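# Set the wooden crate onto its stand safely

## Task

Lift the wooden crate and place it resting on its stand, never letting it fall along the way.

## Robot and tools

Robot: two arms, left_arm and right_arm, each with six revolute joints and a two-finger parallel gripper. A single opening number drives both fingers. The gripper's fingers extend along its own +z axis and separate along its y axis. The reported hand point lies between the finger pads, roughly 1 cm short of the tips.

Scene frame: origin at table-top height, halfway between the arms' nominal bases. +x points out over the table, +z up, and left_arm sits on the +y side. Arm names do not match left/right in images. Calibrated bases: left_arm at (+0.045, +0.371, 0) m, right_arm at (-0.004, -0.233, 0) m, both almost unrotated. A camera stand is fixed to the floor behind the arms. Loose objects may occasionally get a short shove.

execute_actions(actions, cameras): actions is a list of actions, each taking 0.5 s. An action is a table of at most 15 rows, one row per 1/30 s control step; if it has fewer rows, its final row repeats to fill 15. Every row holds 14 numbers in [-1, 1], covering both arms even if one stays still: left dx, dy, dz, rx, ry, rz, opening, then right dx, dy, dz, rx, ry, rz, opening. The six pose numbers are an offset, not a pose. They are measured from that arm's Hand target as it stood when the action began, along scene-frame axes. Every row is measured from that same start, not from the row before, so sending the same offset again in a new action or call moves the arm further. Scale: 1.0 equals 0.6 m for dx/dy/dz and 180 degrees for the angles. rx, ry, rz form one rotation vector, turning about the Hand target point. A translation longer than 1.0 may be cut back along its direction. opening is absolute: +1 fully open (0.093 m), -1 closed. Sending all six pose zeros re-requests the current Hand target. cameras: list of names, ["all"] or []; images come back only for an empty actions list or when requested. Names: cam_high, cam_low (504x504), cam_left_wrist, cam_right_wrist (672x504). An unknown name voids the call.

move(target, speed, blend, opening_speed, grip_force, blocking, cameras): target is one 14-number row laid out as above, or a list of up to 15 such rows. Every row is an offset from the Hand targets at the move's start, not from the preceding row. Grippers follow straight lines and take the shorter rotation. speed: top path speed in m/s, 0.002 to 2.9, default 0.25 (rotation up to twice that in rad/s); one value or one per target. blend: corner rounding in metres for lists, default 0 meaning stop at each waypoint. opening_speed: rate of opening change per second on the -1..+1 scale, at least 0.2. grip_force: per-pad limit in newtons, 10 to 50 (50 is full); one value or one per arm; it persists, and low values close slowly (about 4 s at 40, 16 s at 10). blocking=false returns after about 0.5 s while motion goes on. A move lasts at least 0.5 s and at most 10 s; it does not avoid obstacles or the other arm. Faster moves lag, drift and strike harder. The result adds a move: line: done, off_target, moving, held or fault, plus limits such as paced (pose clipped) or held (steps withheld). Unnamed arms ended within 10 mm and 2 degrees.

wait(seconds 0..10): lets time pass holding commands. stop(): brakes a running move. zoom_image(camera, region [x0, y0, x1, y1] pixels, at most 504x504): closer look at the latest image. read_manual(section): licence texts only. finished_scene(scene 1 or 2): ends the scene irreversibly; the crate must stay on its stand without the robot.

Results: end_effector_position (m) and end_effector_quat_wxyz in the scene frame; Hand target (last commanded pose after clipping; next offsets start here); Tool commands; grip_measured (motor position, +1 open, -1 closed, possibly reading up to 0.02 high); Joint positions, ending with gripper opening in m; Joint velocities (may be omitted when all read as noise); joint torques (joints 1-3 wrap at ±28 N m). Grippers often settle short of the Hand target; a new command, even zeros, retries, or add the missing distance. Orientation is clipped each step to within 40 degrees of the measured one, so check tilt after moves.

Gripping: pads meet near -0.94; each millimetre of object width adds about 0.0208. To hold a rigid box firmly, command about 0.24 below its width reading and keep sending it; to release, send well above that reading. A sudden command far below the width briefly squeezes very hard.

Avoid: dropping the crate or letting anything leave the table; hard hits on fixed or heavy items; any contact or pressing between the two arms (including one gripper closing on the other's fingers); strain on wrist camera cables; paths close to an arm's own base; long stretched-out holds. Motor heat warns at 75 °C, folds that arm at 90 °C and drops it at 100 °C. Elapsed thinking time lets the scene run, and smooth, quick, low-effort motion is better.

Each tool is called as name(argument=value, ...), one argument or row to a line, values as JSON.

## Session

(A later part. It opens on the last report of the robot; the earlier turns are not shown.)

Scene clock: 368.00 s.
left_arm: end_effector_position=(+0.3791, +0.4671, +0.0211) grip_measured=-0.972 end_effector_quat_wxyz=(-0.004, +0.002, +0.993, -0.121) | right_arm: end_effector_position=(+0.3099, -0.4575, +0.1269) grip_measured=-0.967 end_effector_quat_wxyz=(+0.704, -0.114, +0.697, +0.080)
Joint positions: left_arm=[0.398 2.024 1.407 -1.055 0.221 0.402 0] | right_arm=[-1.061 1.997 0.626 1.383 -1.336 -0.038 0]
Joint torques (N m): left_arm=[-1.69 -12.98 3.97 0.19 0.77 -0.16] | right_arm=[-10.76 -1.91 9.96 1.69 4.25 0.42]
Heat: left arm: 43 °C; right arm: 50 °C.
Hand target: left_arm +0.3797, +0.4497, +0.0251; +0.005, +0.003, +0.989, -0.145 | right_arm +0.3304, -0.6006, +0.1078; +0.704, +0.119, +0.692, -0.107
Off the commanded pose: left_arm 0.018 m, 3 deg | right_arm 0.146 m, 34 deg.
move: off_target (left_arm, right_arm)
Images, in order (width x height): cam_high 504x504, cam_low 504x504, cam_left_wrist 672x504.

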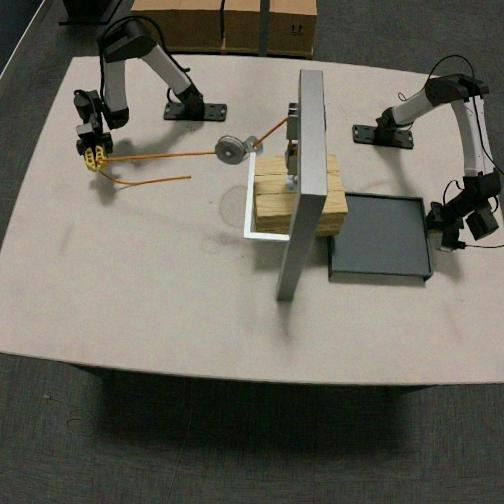

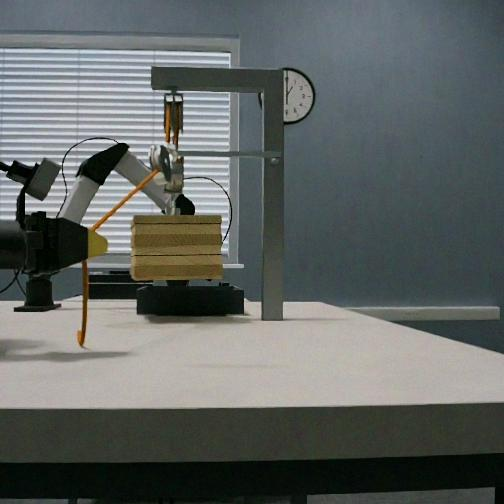

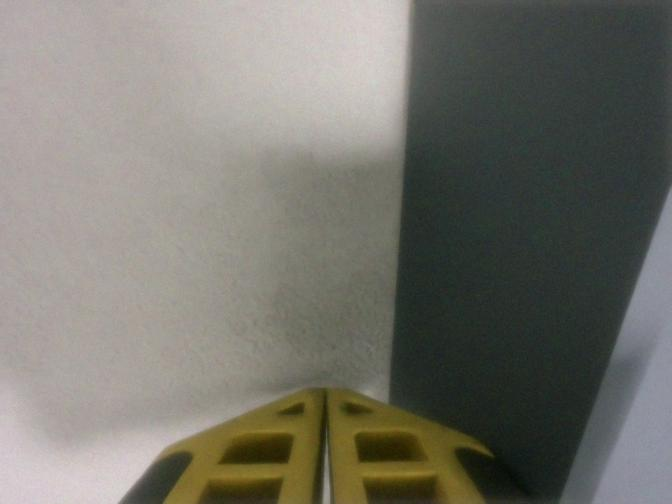

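move(
  target=[
    [0,0.083,0.033,0,0,0,-1, 0,0,0,0,0,0,-1],
    [0.267,-0.033,0.217,0,0,0,-1, 0,0,0,0,0,0,-1],
    [0.308,-0.233,0.208,0,0,0,-1, 0,0,0,0,0,0,-1],
    [0.308,-0.233,0.025,0,0,0,-1, 0,0,0,0,0,0,-1],
    [0.25,-0.233,0.025,0,0,0,-1, 0,0,0,0,0,0,-1],
  ],
  speed=[0.25,0.3,0.3,0.2,0.1],
  blend=[0.02,0.03,0.03,0.02,0],
  cameras=["cam_high","cam_low","cam_left_wrist"],
)

Scene clock: 400.30 s.
left_arm: end_effector_position=(+0.5401, +0.3094, +0.0323) grip_measured=-0.972 end_effector_quat_wxyz=(+0.016, +0.010, +0.989, -0.147) | right_arm: end_effector_position=(+0.3099, -0.4575, +0.1269) grip_measured=-0.967 end_effector_quat_wxyz=(+0.704, -0.114, +0.697, +0.080)
Joint positions: left_arm=[-0.014 2.527 2.292 -1.298 0.295 -0.012 0] | right_arm=[-1.061 1.997 0.626 1.383 -1.336 -0.038 0]
Joint torques (N m): left_arm=[-0.05 -18.43 4.34 0.2 0.2 -0.09] | right_arm=[-10.95 -2.18 9.89 1.69 4.23 0.4]
Heat: left arm: 47 °C; right arm: 58 °C.
Hand target: left_arm +0.5297, +0.3100, +0.0400; +0.005, +0.003, +0.989, -0.145 | right_arm +0.3304, -0.6006, +0.1078; +0.704, +0.119, +0.692, -0.107
Off the commanded pose: left_arm 0.013 m, 2 deg | right_arm 0.146 m, 34 deg.
move: off_target (left_arm, right_arm); blend cut to 0.0174 m at target 4
Images, in order (width x height): cam_high 504x504, cam_low 504x504, cam_left_wrist 672x504.

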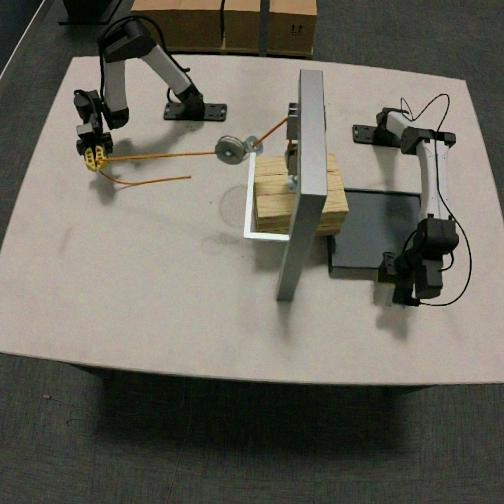

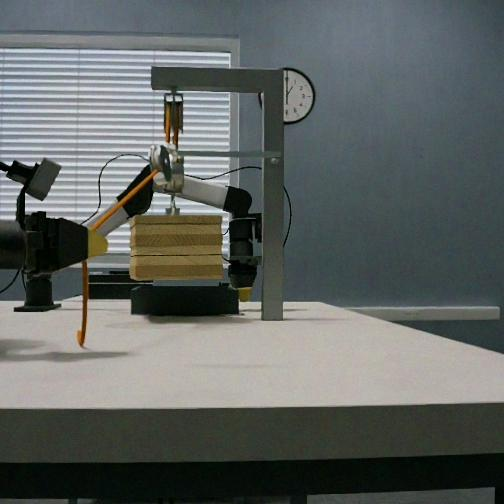

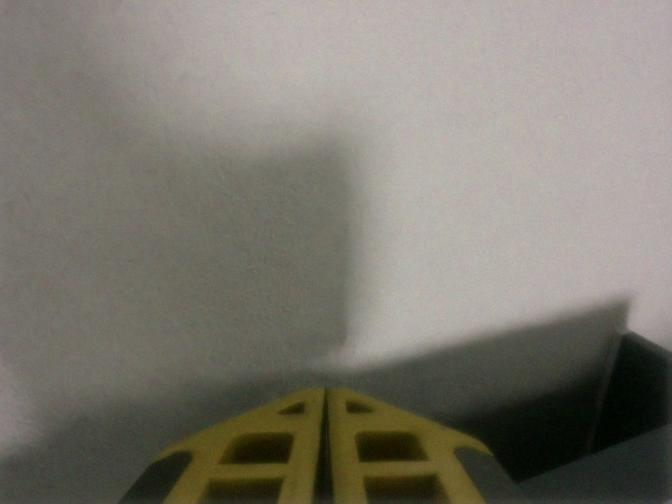

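move(
  target=[
    [-0.027,0,0,0,0,0,-1, 0,0,0,0,0,0,-1],
    [0.05,0,0.033,0,0,0,-1, 0,0,0,0,0,0,-1],
    [0.05,0.033,0.2,0,0,0,-1, 0,0,0,0,0,0,-1],
    [-0.217,0.317,0.2,0,0,0,-1, 0,0,0,0,0,0,-1],
    [-0.251,0.317,-0.017,0,0,0,-1, 0,0,0,0,0,0,-1],
    [-0.251,-0.05,-0.025,0,0,0,-1, 0,0,0,0,0,0,-1],
  ],
  speed=[0.1,0.3,0.35,0.35,0.25,0.12],
  blend=[0,0.015,0.03,0.03,0.01,0],
  cameras=["cam_high","cam_low","cam_left_wrist"],
)

Scene clock: 426.23 s.
left_arm: end_effector_position=(+0.3795, +0.2950, +0.0204) grip_measured=-0.972 end_effector_quat_wxyz=(-0.006, -0.003, +0.993, -0.117) | right_arm: end_effector_position=(+0.3099, -0.4574, +0.1269) grip_measured=-0.967 end_effector_quat_wxyz=(+0.704, -0.115, +0.697, +0.080)
Joint positions: left_arm=[-0.097 1.91 1.243 -0.889 0.235 -0.116 0] | right_arm=[-1.061 1.997 0.626 1.383 -1.336 -0.038 0]
Joint torques (N m): left_arm=[-1.42 -11.95 4.55 0.69 0.75 -0.08] | right_arm=[-10.88 -2.26 9.99 1.7 4.2 0.41]
Heat: left arm: 59 °C; right arm: 63 °C.
Hand target: left_arm +0.3790, +0.2800, +0.0250; +0.005, +0.003, +0.989, -0.145 | right_arm +0.3304, -0.6005, +0.1078; +0.704, +0.119, +0.692, -0.107
Off the commanded pose: left_arm 0.016 m, 4 deg | right_arm 0.146 m, 34 deg.
move: off_target (left_arm, right_arm)
Images, in order (width x height): cam_high 504x504, cam_low 504x504, cam_left_wrist 672x504.

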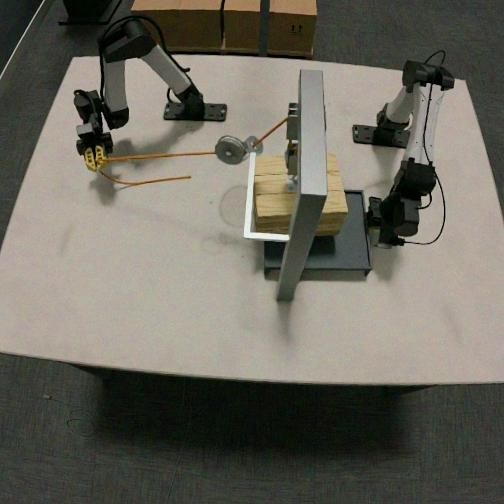

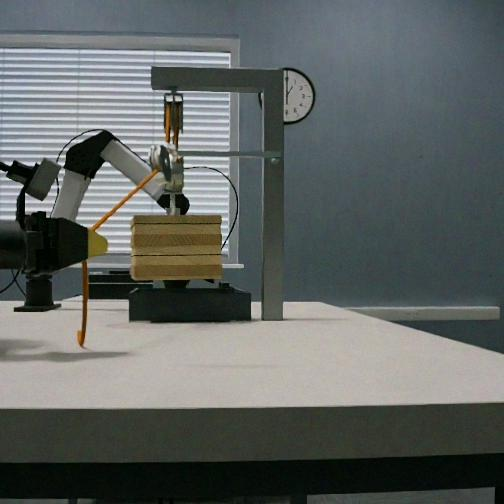

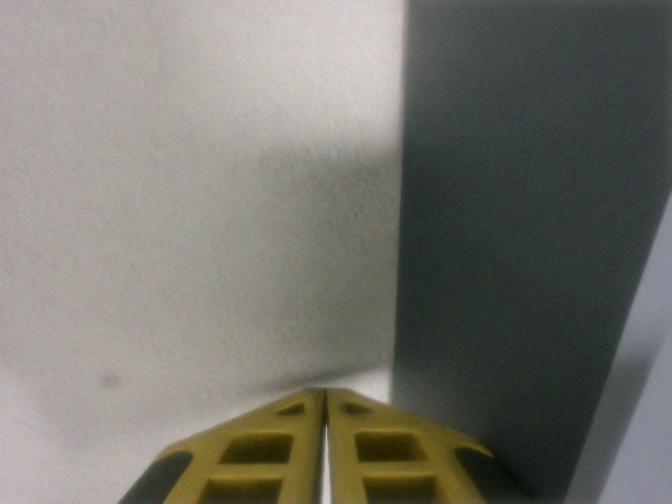

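move(
  target=[
    [0,0.05,0.008,0,0,0,-1, 0,0,0,0,0,0,-1],
    [0.038,0.05,0.142,-0.1,0,0,-0.1, 0,0,0,0,0,0,-1],
    [0.038,-0.02,0.142,-0.1,0,0,-0.1, 0,0,0,0,0,0,-1],
    [0.038,-0.02,0.066,-0.1,0,0,-0.1, 0,0,0,0,0,0,-1],
  ],
  speed=[0.25,0.3,0.25,0.12],
  blend=[0.015,0,0.02,0],
  cameras=["cam_high","cam_low","cam_left_wrist"],
)

Scene clock: 452.67 s.
left_arm: end_effector_position=(+0.4036, +0.2663, +0.0746) grip_measured=-0.103 end_effector_quat_wxyz=(+0.016, +0.013, +0.954, -0.299) | right_arm: end_effector_position=(+0.3099, -0.4574, +0.1269) grip_measured=-0.967 end_effector_quat_wxyz=(+0.704, -0.115, +0.697, +0.080)
Joint positions: left_arm=[-0.012 1.922 1.381 -0.985 0.606 -0.011 0.04] | right_arm=[-1.061 1.997 0.626 1.383 -1.336 -0.038 0]
Joint torques (N m): left_arm=[0.36 -8.66 5.2 0.57 0.44 -0.08] | right_arm=[-11.04 -2 9.77 1.68 4.18 0.43]
Heat: left arm: 55 °C; right arm: 68 °C.
Hand target: left_arm +0.4019, +0.2680, +0.0647; +0.005, +0.002, +0.954, -0.298 | right_arm +0.3304, -0.6005, +0.1078; +0.704, +0.119, +0.692, -0.107
Off the commanded pose: left_arm 0.010 m, 2 deg | right_arm 0.146 m, 34 deg.
move: off_target (right_arm)
Images, in order (width x height): cam_high 504x504, cam_low 504x504, cam_left_wrist 672x504.

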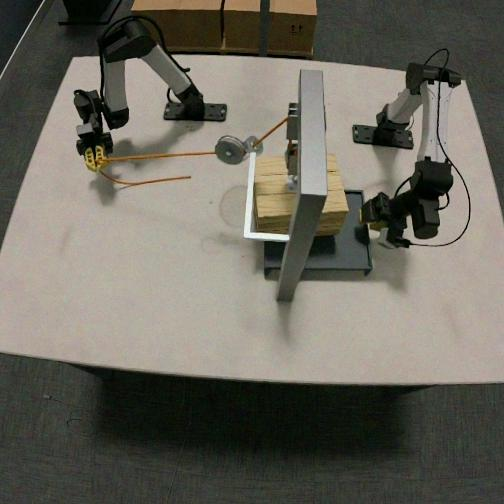

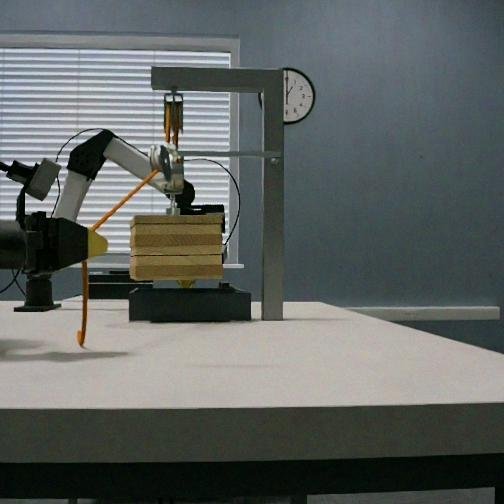

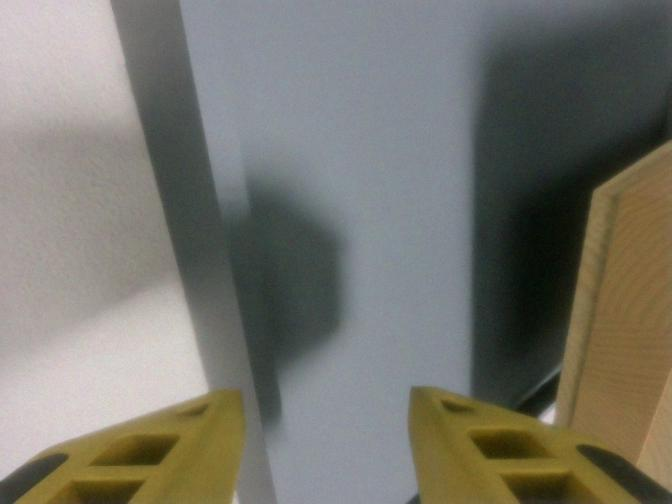

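move(
  target=[
    [0,0.028,0.04,0,0,0,-0.1, 0,0,0,0,0,0,-1],
    [0,0.028,-0.015,0,0,0,-0.1, 0,0,0,0,0,0,-1],
  ],
  speed=[0.2,0.12],
  blend=[0.01,0],
  cameras=["cam_left_wrist"],
)

Scene clock: 462.20 s.
left_arm: end_effector_position=(+0.4041, +0.2848, +0.0654) grip_measured=-0.103 end_effector_quat_wxyz=(+0.013, -0.001, +0.954, -0.298) | right_arm: end_effector_position=(+0.3099, -0.4574, +0.1269) grip_measured=-0.967 end_effector_quat_wxyz=(+0.704, -0.115, +0.697, +0.080)
Joint positions: left_arm=[0.039 1.942 1.372 -0.988 0.606 0.022 0.04] | right_arm=[-1.061 1.997 0.626 1.383 -1.336 -0.038 0]
Joint torques (N m): left_arm=[-0.02 -8.72 5.11 0.51 0.44 0.19] | right_arm=[-10.93 -1.88 9.98 1.73 4.28 0.38]
Heat: left arm: 52 °C; right arm: 69 °C.
Hand target: left_arm +0.4019, +0.2847, +0.0557; +0.005, +0.002, +0.954, -0.298 | right_arm +0.3304, -0.6005, +0.1078; +0.704, +0.119, +0.692, -0.107
Off the commanded pose: left_arm 0.010 m, 1 deg | right_arm 0.146 m, 34 deg.
move: off_target (right_arm)
Images, in order (width x height): cam_left_wrist 672x504.

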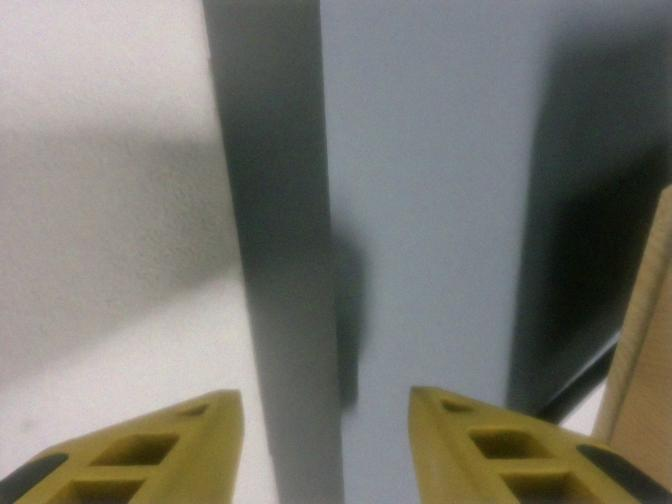

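move(
  target=[
    [0,0,-0.015,0,0,0,-0.1, 0,0,0,0,0,0,-1],
    [0,0,-0.015,0,0,0,-1, 0,0,0,0,0,0,-1],
  ],
  speed=0.1,
  cameras=["cam_left_wrist"],
)

Scene clock: 469.07 s.
left_arm: end_effector_position=(+0.4049, +0.2803, +0.0624) grip_measured=-0.972 end_effector_quat_wxyz=(+0.015, -0.002, +0.947, -0.320) | right_arm: end_effector_position=(+0.3099, -0.4574, +0.1269) grip_measured=-0.967 end_effector_quat_wxyz=(+0.704, -0.115, +0.697, +0.080)
Joint positions: left_arm=[0.044 1.951 1.353 -0.959 0.652 0.024 0] | right_arm=[-1.061 1.997 0.626 1.383 -1.336 -0.038 0]
Joint torques (N m): left_arm=[-0.35 -8.44 5.01 0.54 -0.01 0.18] | right_arm=[-11.06 -2.1 9.78 1.65 4.23 0.47]
Heat: left arm: 50 °C; right arm: 71 °C.
Hand target: left_arm +0.4019, +0.2847, +0.0467; +0.005, +0.002, +0.954, -0.298 | right_arm +0.3304, -0.6005, +0.1078; +0.704, +0.119, +0.692, -0.107
Off the commanded pose: left_arm 0.017 m, 3 deg | right_arm 0.146 m, 34 deg.
move: off_target (left_arm, right_arm); target 2's new opening was sent with left_arm's hand 0.011 m and 1 deg from that target
Images, in order (width x height): cam_left_wrist 672x504.

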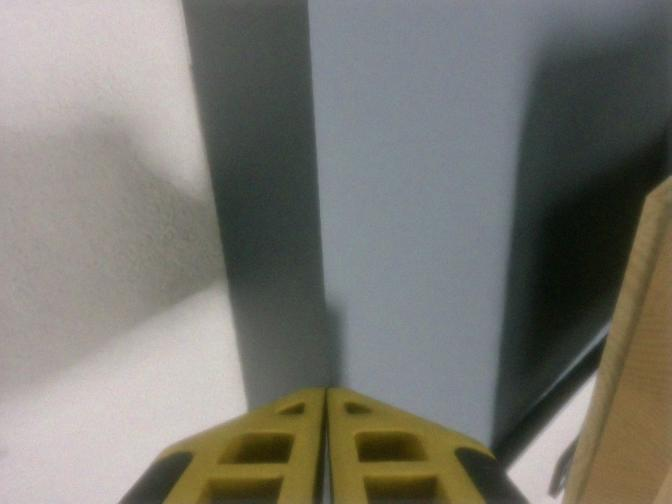

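move(
  target=[-0.055,-0.125,0.0,0,0,0,-1, 0,0,0,0,0,0,-1],
  speed=0.12,
  cameras=["cam_high","cam_low","cam_left_wrist"],
)

Scene clock: 475.07 s.
left_arm: end_effector_position=(+0.3869, +0.2177, +0.0623) grip_measured=-0.972 end_effector_quat_wxyz=(+0.037, +0.002, +0.952, -0.302) | right_arm: end_effector_position=(+0.3099, -0.4574, +0.1269) grip_measured=-0.967 end_effector_quat_wxyz=(+0.704, -0.115, +0.697, +0.080)
Joint positions: left_arm=[-0.157 1.829 1.196 -0.736 0.59 -0.225 0] | right_arm=[-1.061 1.997 0.626 1.383 -1.336 -0.038 0]
Joint torques (N m): left_arm=[-2.3 -8.46 3.26 0.75 0.41 -0.08] | right_arm=[-10.92 -2.04 9.92 1.74 4.21 0.37]
Heat: left arm: 49 °C; right arm: 72 °C.
Hand target: left_arm +0.3689, +0.2098, +0.0467; +0.005, +0.002, +0.954, -0.298 | right_arm +0.3304, -0.6005, +0.1078; +0.704, +0.119, +0.692, -0.107
Off the commanded pose: left_arm 0.025 m, 4 deg | right_arm 0.146 m, 34 deg.
move: off_target (left_arm, right_arm)
Images, in order (width x height): cam_high 504x504, cam_low 504x504, cam_left_wrist 672x504.

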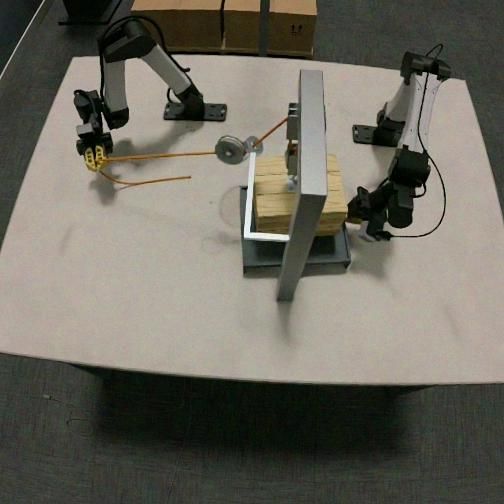

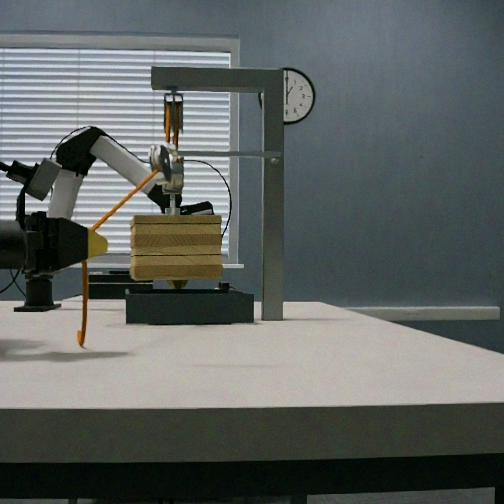

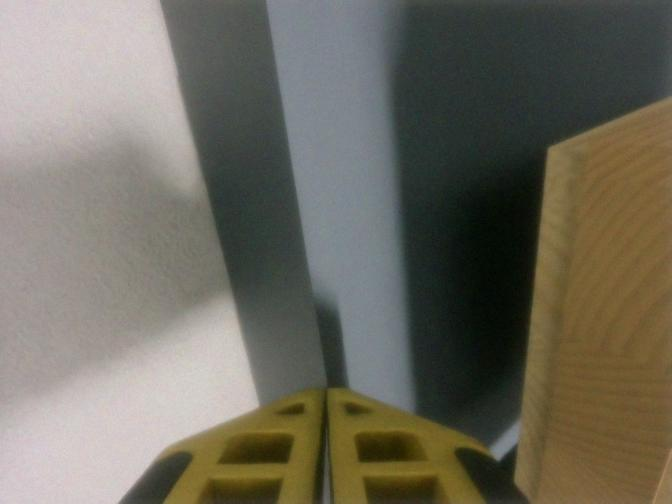

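move(
  target=[-0.06,-0.033,0.0,0,0,-0.04,-1, 0,0,0,0,0,0,-1],
  speed=0.15,
  cameras=["cam_high","cam_low","cam_left_wrist"],
)

Scene clock: 485.67 s.
left_arm: end_effector_position=(+0.3671, +0.1967, +0.0624) grip_measured=-0.972 end_effector_quat_wxyz=(+0.045, +0.055, +0.952, -0.298) | right_arm: end_effector_position=(+0.3099, -0.4574, +0.1269) grip_measured=-0.967 end_effector_quat_wxyz=(+0.704, -0.115, +0.697, +0.080)
Joint positions: left_arm=[-0.232 1.78 1.135 -0.699 0.573 -0.196 0] | right_arm=[-1.061 1.997 0.626 1.383 -1.336 -0.038 0]
Joint torques (N m): left_arm=[-2.52 -8.4 2.88 0.24 0.64 0.21] | right_arm=[-11.07 -2.13 9.94 1.68 4.28 0.43]
Heat: left arm: 47 °C; right arm: 73 °C.
Hand target: left_arm +0.3329, +0.1900, +0.0467; -0.014, +0.062, +0.952, -0.298 | right_arm +0.3304, -0.6005, +0.1078; +0.704, +0.119, +0.692, -0.107
Off the commanded pose: left_arm 0.038 m, 7 deg | right_arm 0.146 m, 34 deg.
move: off_target (left_arm, right_arm)
Images, in order (width x height): cam_high 504x504, cam_low 504x504, cam_left_wrist 672x504.

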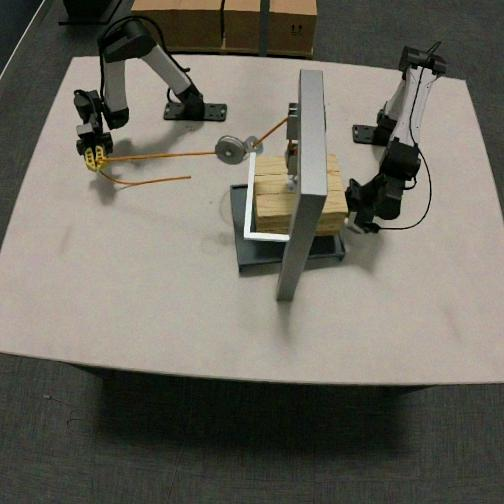

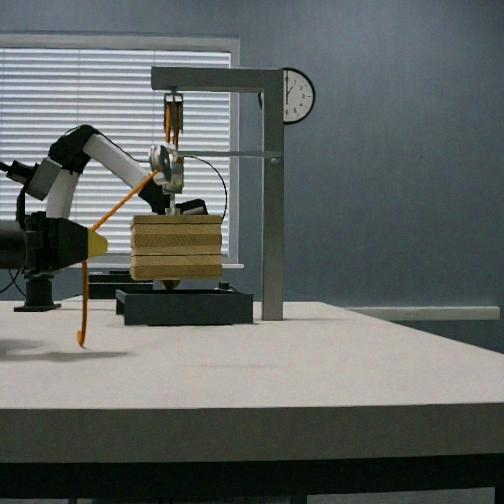

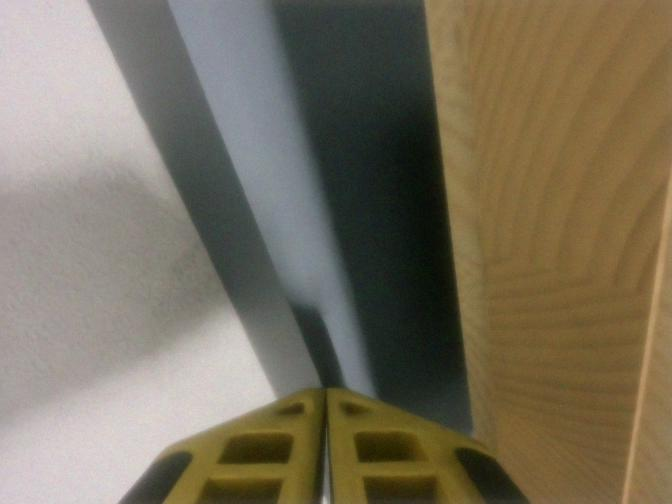

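zoom_image(
  camera="cam_high",
  region=[210, 130, 370, 290],
)

zoom_image(
  camera="cam_low",
  region=[90, 190, 270, 340],
)

Scaled by 3.150.

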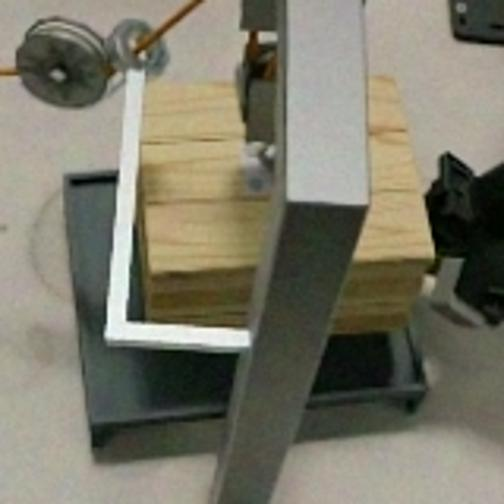

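Scaled by 2.800.

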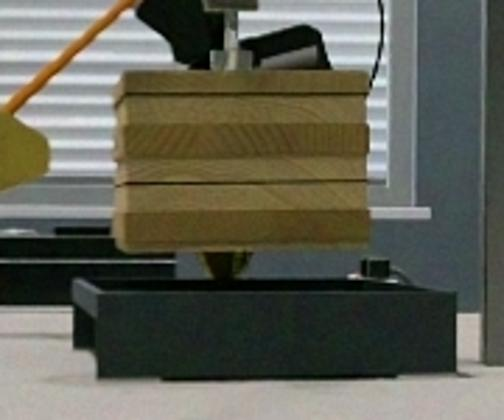

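move(
  target=[
    [0.05,0.009,0.02,0,0,0.03,-1, 0,0,0,0,0,0,-1],
    [0.05,0.009,0.02,0,0,0.03,-0.65, 0,0,0,0,0,0,-1],
    [0.05,0.02,0.1,0,0,0.03,-0.65, 0,0,0,0,0,0,-1],
    [0.05,0.2,0.16,0,0,0.03,-0.65, 0,0,0,0,0,0,-1],
  ],
  speed=[0.15,0.1,0.15,0.3],
  blend=[0,0,0.02,0],
  cameras=["cam_high","cam_low","cam_left_wrist"],
)

Scene clock: 507.97 s.
left_arm: end_effector_position=(+0.3587, +0.3109, +0.1410) grip_measured=-0.653 end_effector_quat_wxyz=(+0.001, +0.010, +0.955, -0.298) | right_arm: end_effector_position=(+0.3099, -0.4574, +0.1269) grip_measured=-0.967 end_effector_quat_wxyz=(+0.704, -0.115, +0.697, +0.080)
Joint positions: left_arm=[0.125 1.767 1.451 -1.337 0.599 0.158 0.014] | right_arm=[-1.061 1.997 0.626 1.383 -1.336 -0.038 0]
Joint torques (N m): left_arm=[-0.31 -7.25 8.5 0.1 0.45 0.17] | right_arm=[-11.18 -1.85 9.92 1.69 4.24 0.43]
Heat: left arm: 46 °C; right arm: 76 °C. Fold the right arm in close to its base, or ease its load, before you think long.
Hand target: left_arm +0.3629, +0.3099, +0.1427; +0.000, +0.017, +0.954, -0.298 | right_arm +0.3304, -0.6005, +0.1078; +0.704, +0.119, +0.692, -0.107
Off the commanded pose: left_arm 0.005 m, 1 deg | right_arm 0.146 m, 34 deg.
MOTOR HOT: joint 5 (wrist yaw) of the right arm reports 76 °C; the controller's stop level is 90 °C. To cool a motor, set the load down, stop pushing, or move to a pose that needs little force.
move: off_target (right_arm); target 2's new opening was sent with left_arm's hand 0.006 m and 3 deg from that target
Images, in order (width x height): cam_high 504x504, cam_low 504x504, cam_left_wrist 672x504.

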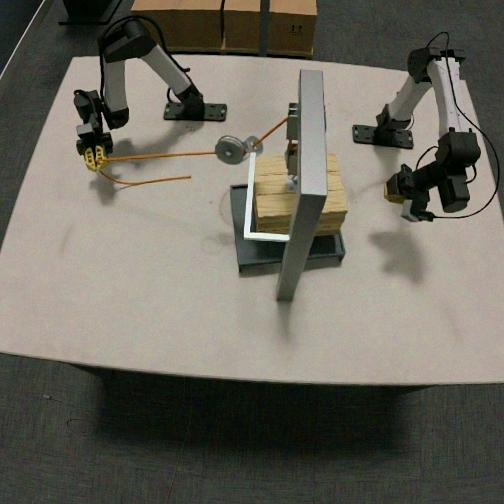

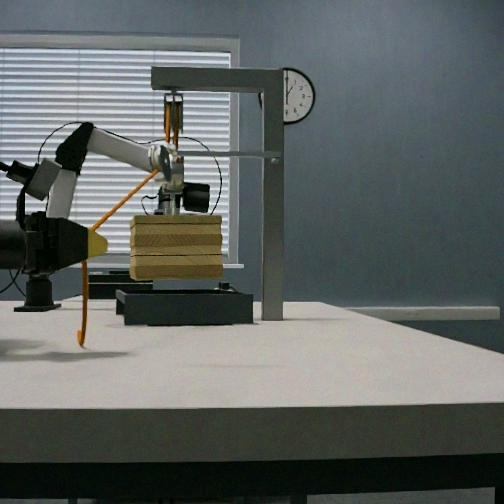

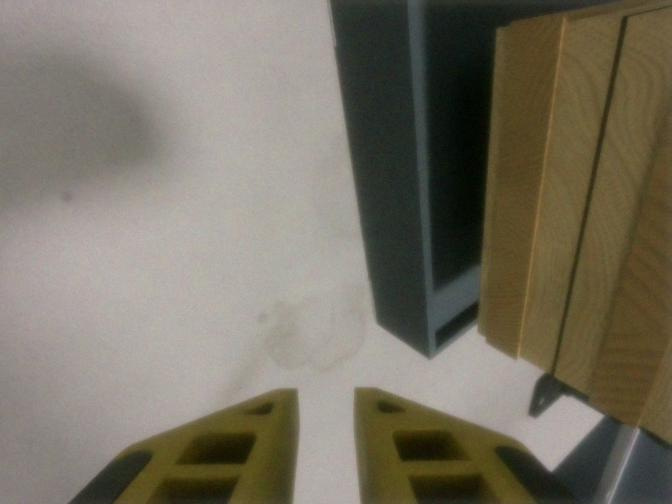

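move(
  target=[0,0,0,0,0,0,-0.65, -0.034,0.4,0.02,0,0,0.09,-1],
  speed=0.06,
  cameras=["cam_high","cam_low","cam_left_wrist","cam_right_wrist"],
)

Scene clock: 526.53 s.
left_arm: end_effector_position=(+0.3587, +0.3109, +0.1410) grip_measured=-0.653 end_effector_quat_wxyz=(+0.001, +0.010, +0.955, -0.298) | right_arm: end_effector_position=(+0.3086, -0.3324, +0.0922) grip_measured=-0.967 end_effector_quat_wxyz=(+0.654, +0.001, +0.752, +0.084)
Joint positions: left_arm=[0.125 1.767 1.451 -1.338 0.599 0.159 0.014] | right_arm=[-0.689 1.729 0.142 1.397 -0.804 -0.009 0]
Joint torques (N m): left_arm=[-0.32 -7.21 8.49 0.11 0.46 0.18] | right_arm=[-1.65 -4.29 2.39 3.93 1.19 0.05]
Heat: left arm: 44 °C; right arm: 75 °C. Fold the right arm in close to its base, or ease its load, before you think long.
Hand target: left_arm +0.3629, +0.3099, +0.1427; +0.001, +0.017, +0.954, -0.298 | right_arm +0.3100, -0.3605, +0.1199; +0.712, +0.021, +0.702, -0.007
Off the commanded pose: left_arm 0.005 m, 1 deg | right_arm 0.039 m, 14 deg.
MOTOR HOT: still on. Joint 5 (wrist yaw) of the right arm reports 75 °C.
joint sent to its limit (right arm) — joint 4 (wrist pitch), upper limit. The joint targets still meet the commanded pose.
move: off_target (right_arm)

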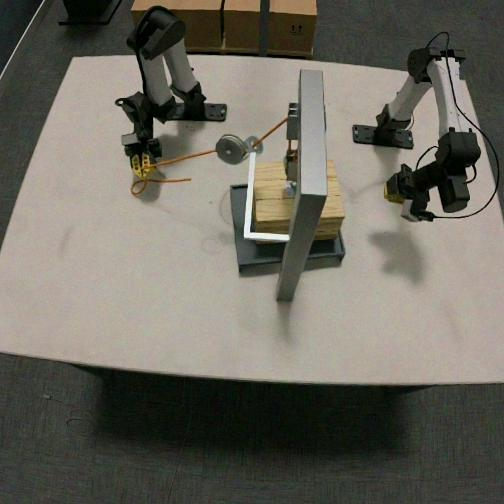

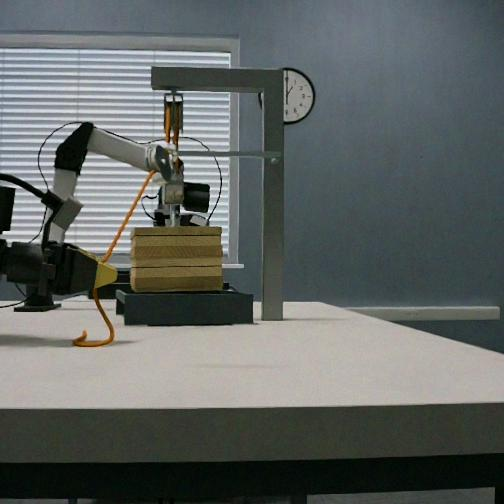

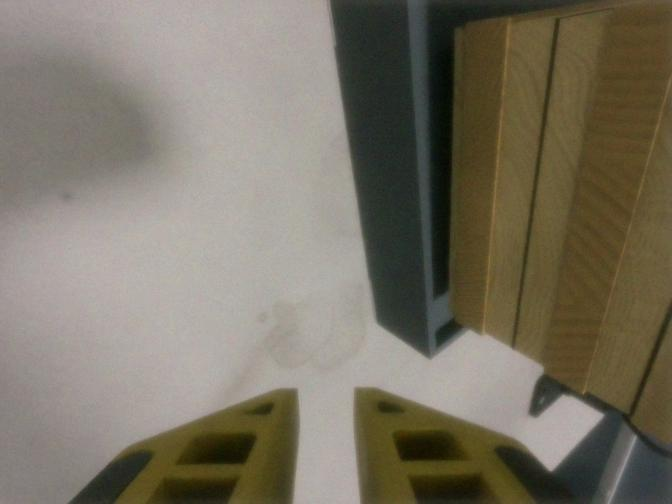

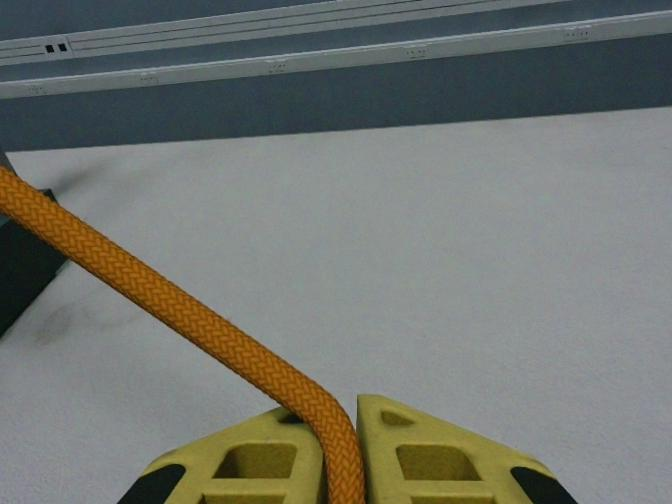

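move(
  target=[0,0,0,0,0,0,-0.65, 0,0.14,0.03,0,0,0.03,-1],
  speed=0.08,
  cameras=["cam_high","cam_low","cam_left_wrist","cam_right_wrist"],
)

Scene clock: 531.53 s.
left_arm: end_effector_position=(+0.3587, +0.3109, +0.1410) grip_measured=-0.653 end_effector_quat_wxyz=(+0.001, +0.010, +0.955, -0.298) | right_arm: end_effector_position=(+0.3104, -0.2713, +0.1112) grip_measured=-0.967 end_effector_quat_wxyz=(+0.668, -0.011, +0.742, +0.053)
Joint positions: left_arm=[0.125 1.767 1.451 -1.338 0.599 0.159 0.014] | right_arm=[-0.354 1.523 0.02 1.389 -0.443 0.016 0]
Joint torques (N m): left_arm=[-0.31 -7.24 8.47 0.1 0.46 0.19] | right_arm=[0.31 -3.32 3.12 3.65 0.45 0.02]
Heat: left arm: 43 °C; right arm: 70 °C.
Hand target: left_arm +0.3629, +0.3099, +0.1427; +0.001, +0.017, +0.954, -0.298 | right_arm +0.3100, -0.2766, +0.1378; +0.712, -0.012, +0.702, +0.027
Off the commanded pose: left_arm 0.005 m, 1 deg | right_arm 0.027 m, 7 deg.
MOTOR HOT: cleared for the motors of the right arm.
move: off_target (right_arm)

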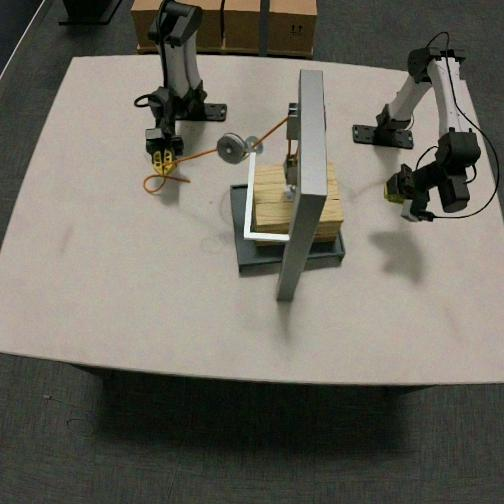

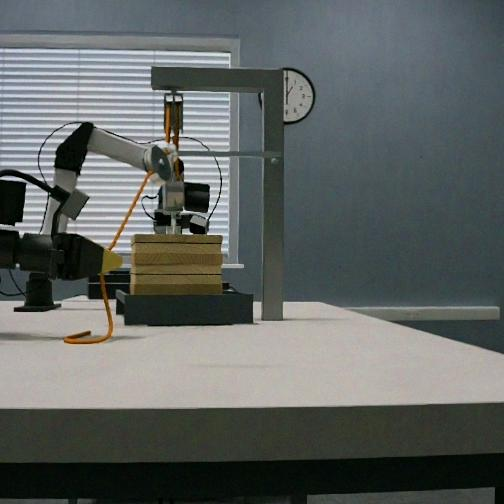

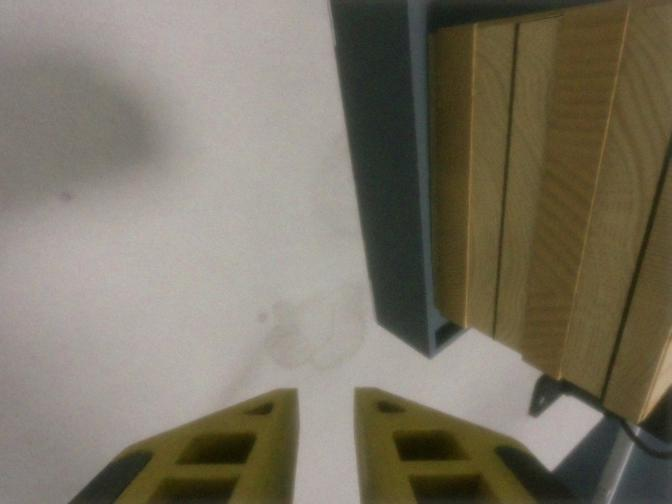

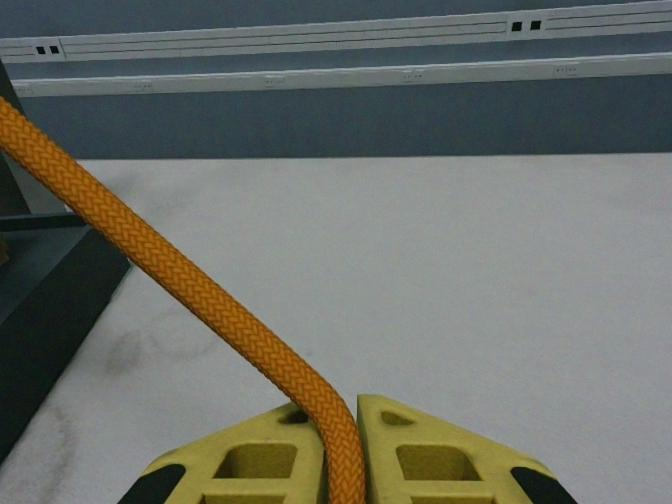

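move(
  target=[0,0,0,0,0,0,-0.65, 0.01,0.14,0.03,0,0,0.05,-1],
  speed=0.08,
  cameras=["cam_high","cam_low","cam_left_wrist","cam_right_wrist"],
)

Scene clock: 536.20 s.
left_arm: end_effector_position=(+0.3587, +0.3109, +0.1410) grip_measured=-0.653 end_effector_quat_wxyz=(+0.001, +0.010, +0.955, -0.298) | right_arm: end_effector_position=(+0.3124, -0.1933, +0.1469) grip_measured=-0.967 end_effector_quat_wxyz=(+0.699, -0.070, +0.707, +0.083)
Joint positions: left_arm=[0.125 1.767 1.451 -1.338 0.599 0.159 0.014] | right_arm=[0.018 1.326 0.02 1.297 -0.197 0.018 0]
Joint torques (N m): left_arm=[-0.34 -7.21 8.49 0.1 0.45 0.18] | right_arm=[0.8 -3.49 7.39 2.24 0.21 -0.05]
Heat: left arm: 43 °C; right arm: 67 °C.
Hand target: left_arm +0.3629, +0.3099, +0.1427; +0.001, +0.017, +0.954, -0.298 | right_arm +0.3160, -0.1925, +0.1557; +0.707, -0.067, +0.699, +0.083
Off the commanded pose: left_arm 0.005 m, 1 deg | right_arm 0.010 m, 1 deg.
move: done

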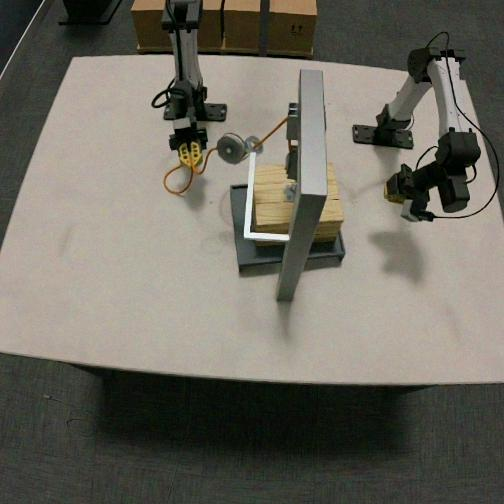

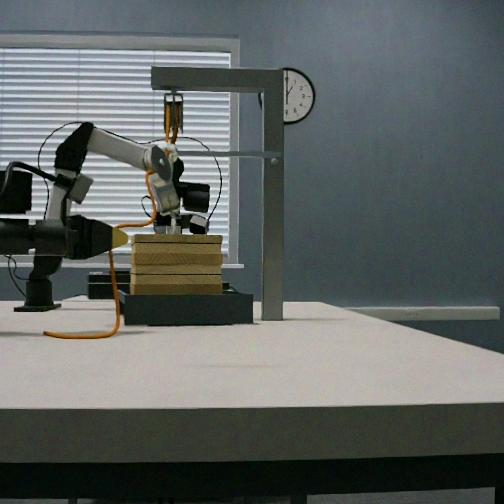

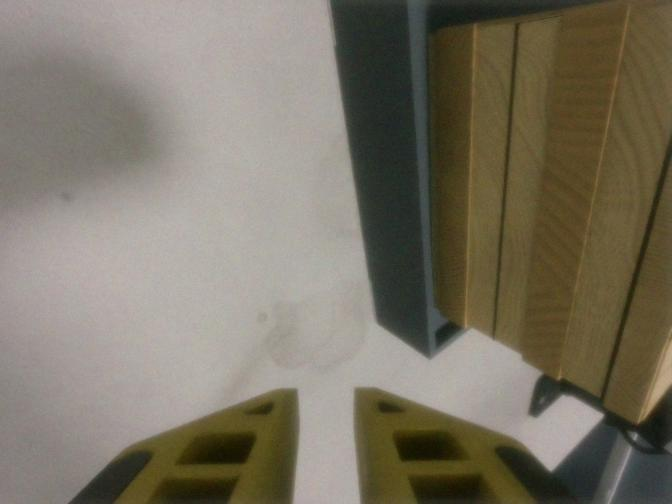

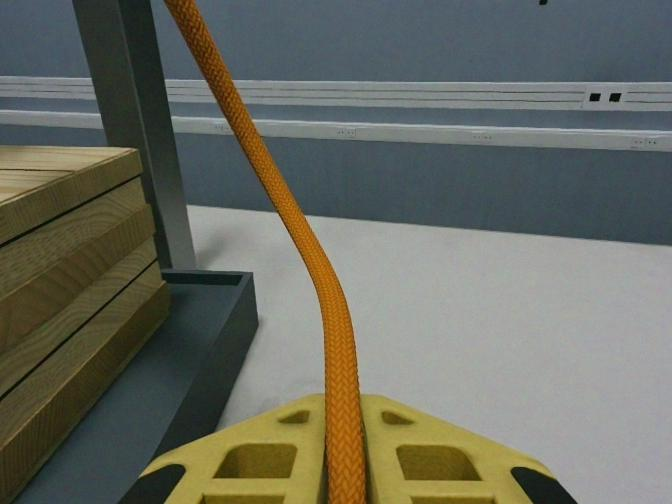

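move(
  target=[
    [0,0,0,0,0,0,-0.65, 0,0,0,0,0,0,0.2],
    [0,0,0,0,0,0,-0.65, -0.12,-0.03,0.02,0,0,0,0.2],
  ],
  speed=0.2,
  cameras=["cam_high","cam_low","cam_left_wrist","cam_right_wrist"],
)

zoom_image(
  camera="cam_left_wrist",
  region=[380, 0, 672, 440],
)

Scene clock: 544.90 s.
left_arm: end_effector_position=(+0.3587, +0.3109, +0.1410) grip_measured=-0.653 end_effector_quat_wxyz=(+0.001, +0.010, +0.955, -0.298) | right_arm: end_effector_position=(+0.2458, -0.2097, +0.1773) grip_measured=+0.197 end_effector_quat_wxyz=(+0.700, -0.066, +0.706, +0.083)
Joint positions: left_arm=[0.125 1.767 1.451 -1.338 0.599 0.159 0.014] | right_arm=[-0.146 0.184 0.01 0.168 -0.356 0.023 0.055]
Joint torques (N m): left_arm=[-0.31 -7.19 8.47 0.1 0.45 0.18] | right_arm=[-0.73 0.77 6.99 2.17 0.04 -0.2]
Heat: left arm: 43 °C; right arm: 62 °C.
Hand target: left_arm +0.3629, +0.3099, +0.1427; +0.001, +0.017, +0.954, -0.298 | right_arm +0.2440, -0.2106, +0.1679; +0.707, -0.067, +0.699, +0.083
Off the commanded pose: left_arm 0.005 m, 1 deg | right_arm 0.010 m, 1 deg.
joint sent to its limit (right arm) — joint 3 (elbow), lower limit, where the elbow is as bent as it goes. The joint targets still meet the commanded pose.
move: done

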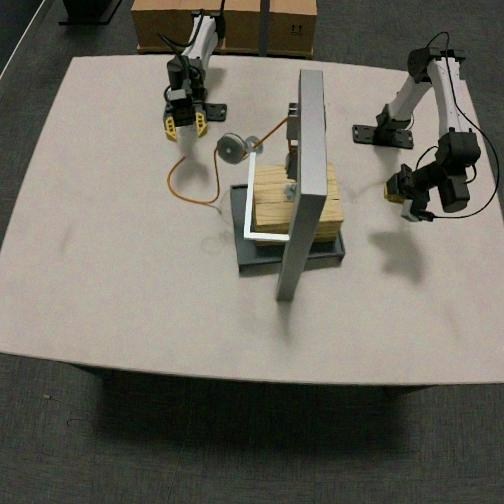

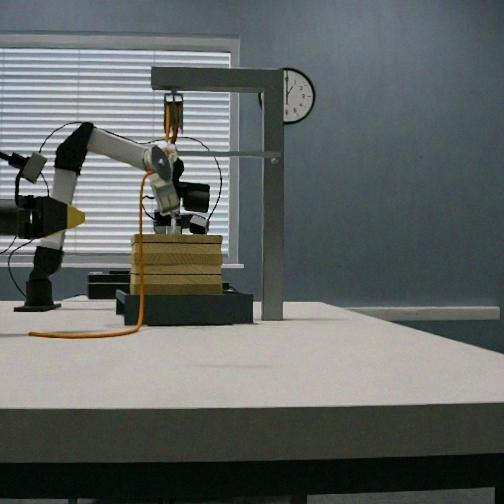

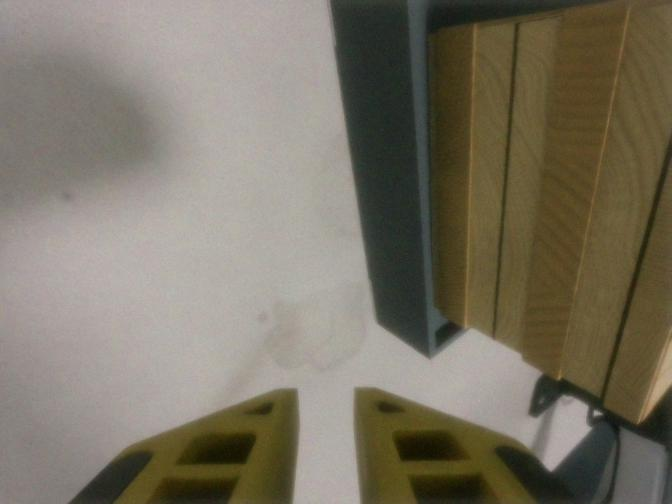

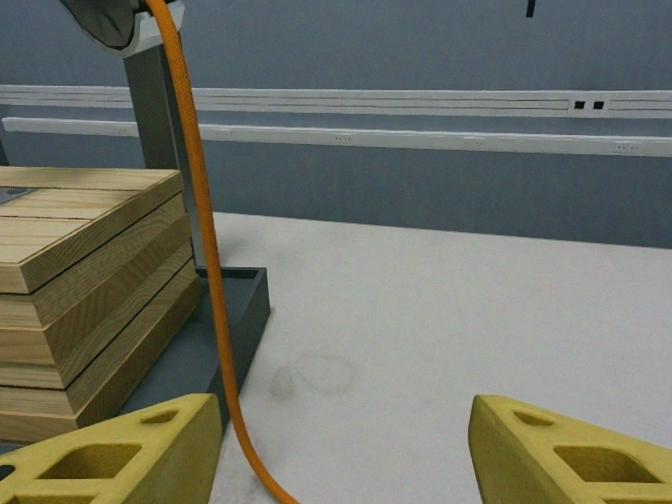

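Scaled by 1.145.

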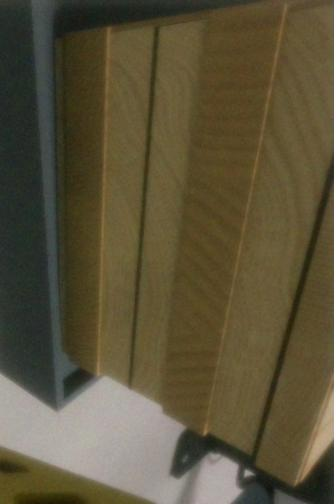

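finished_scene(
  scene=1,
)

The scene is finished: the task was done.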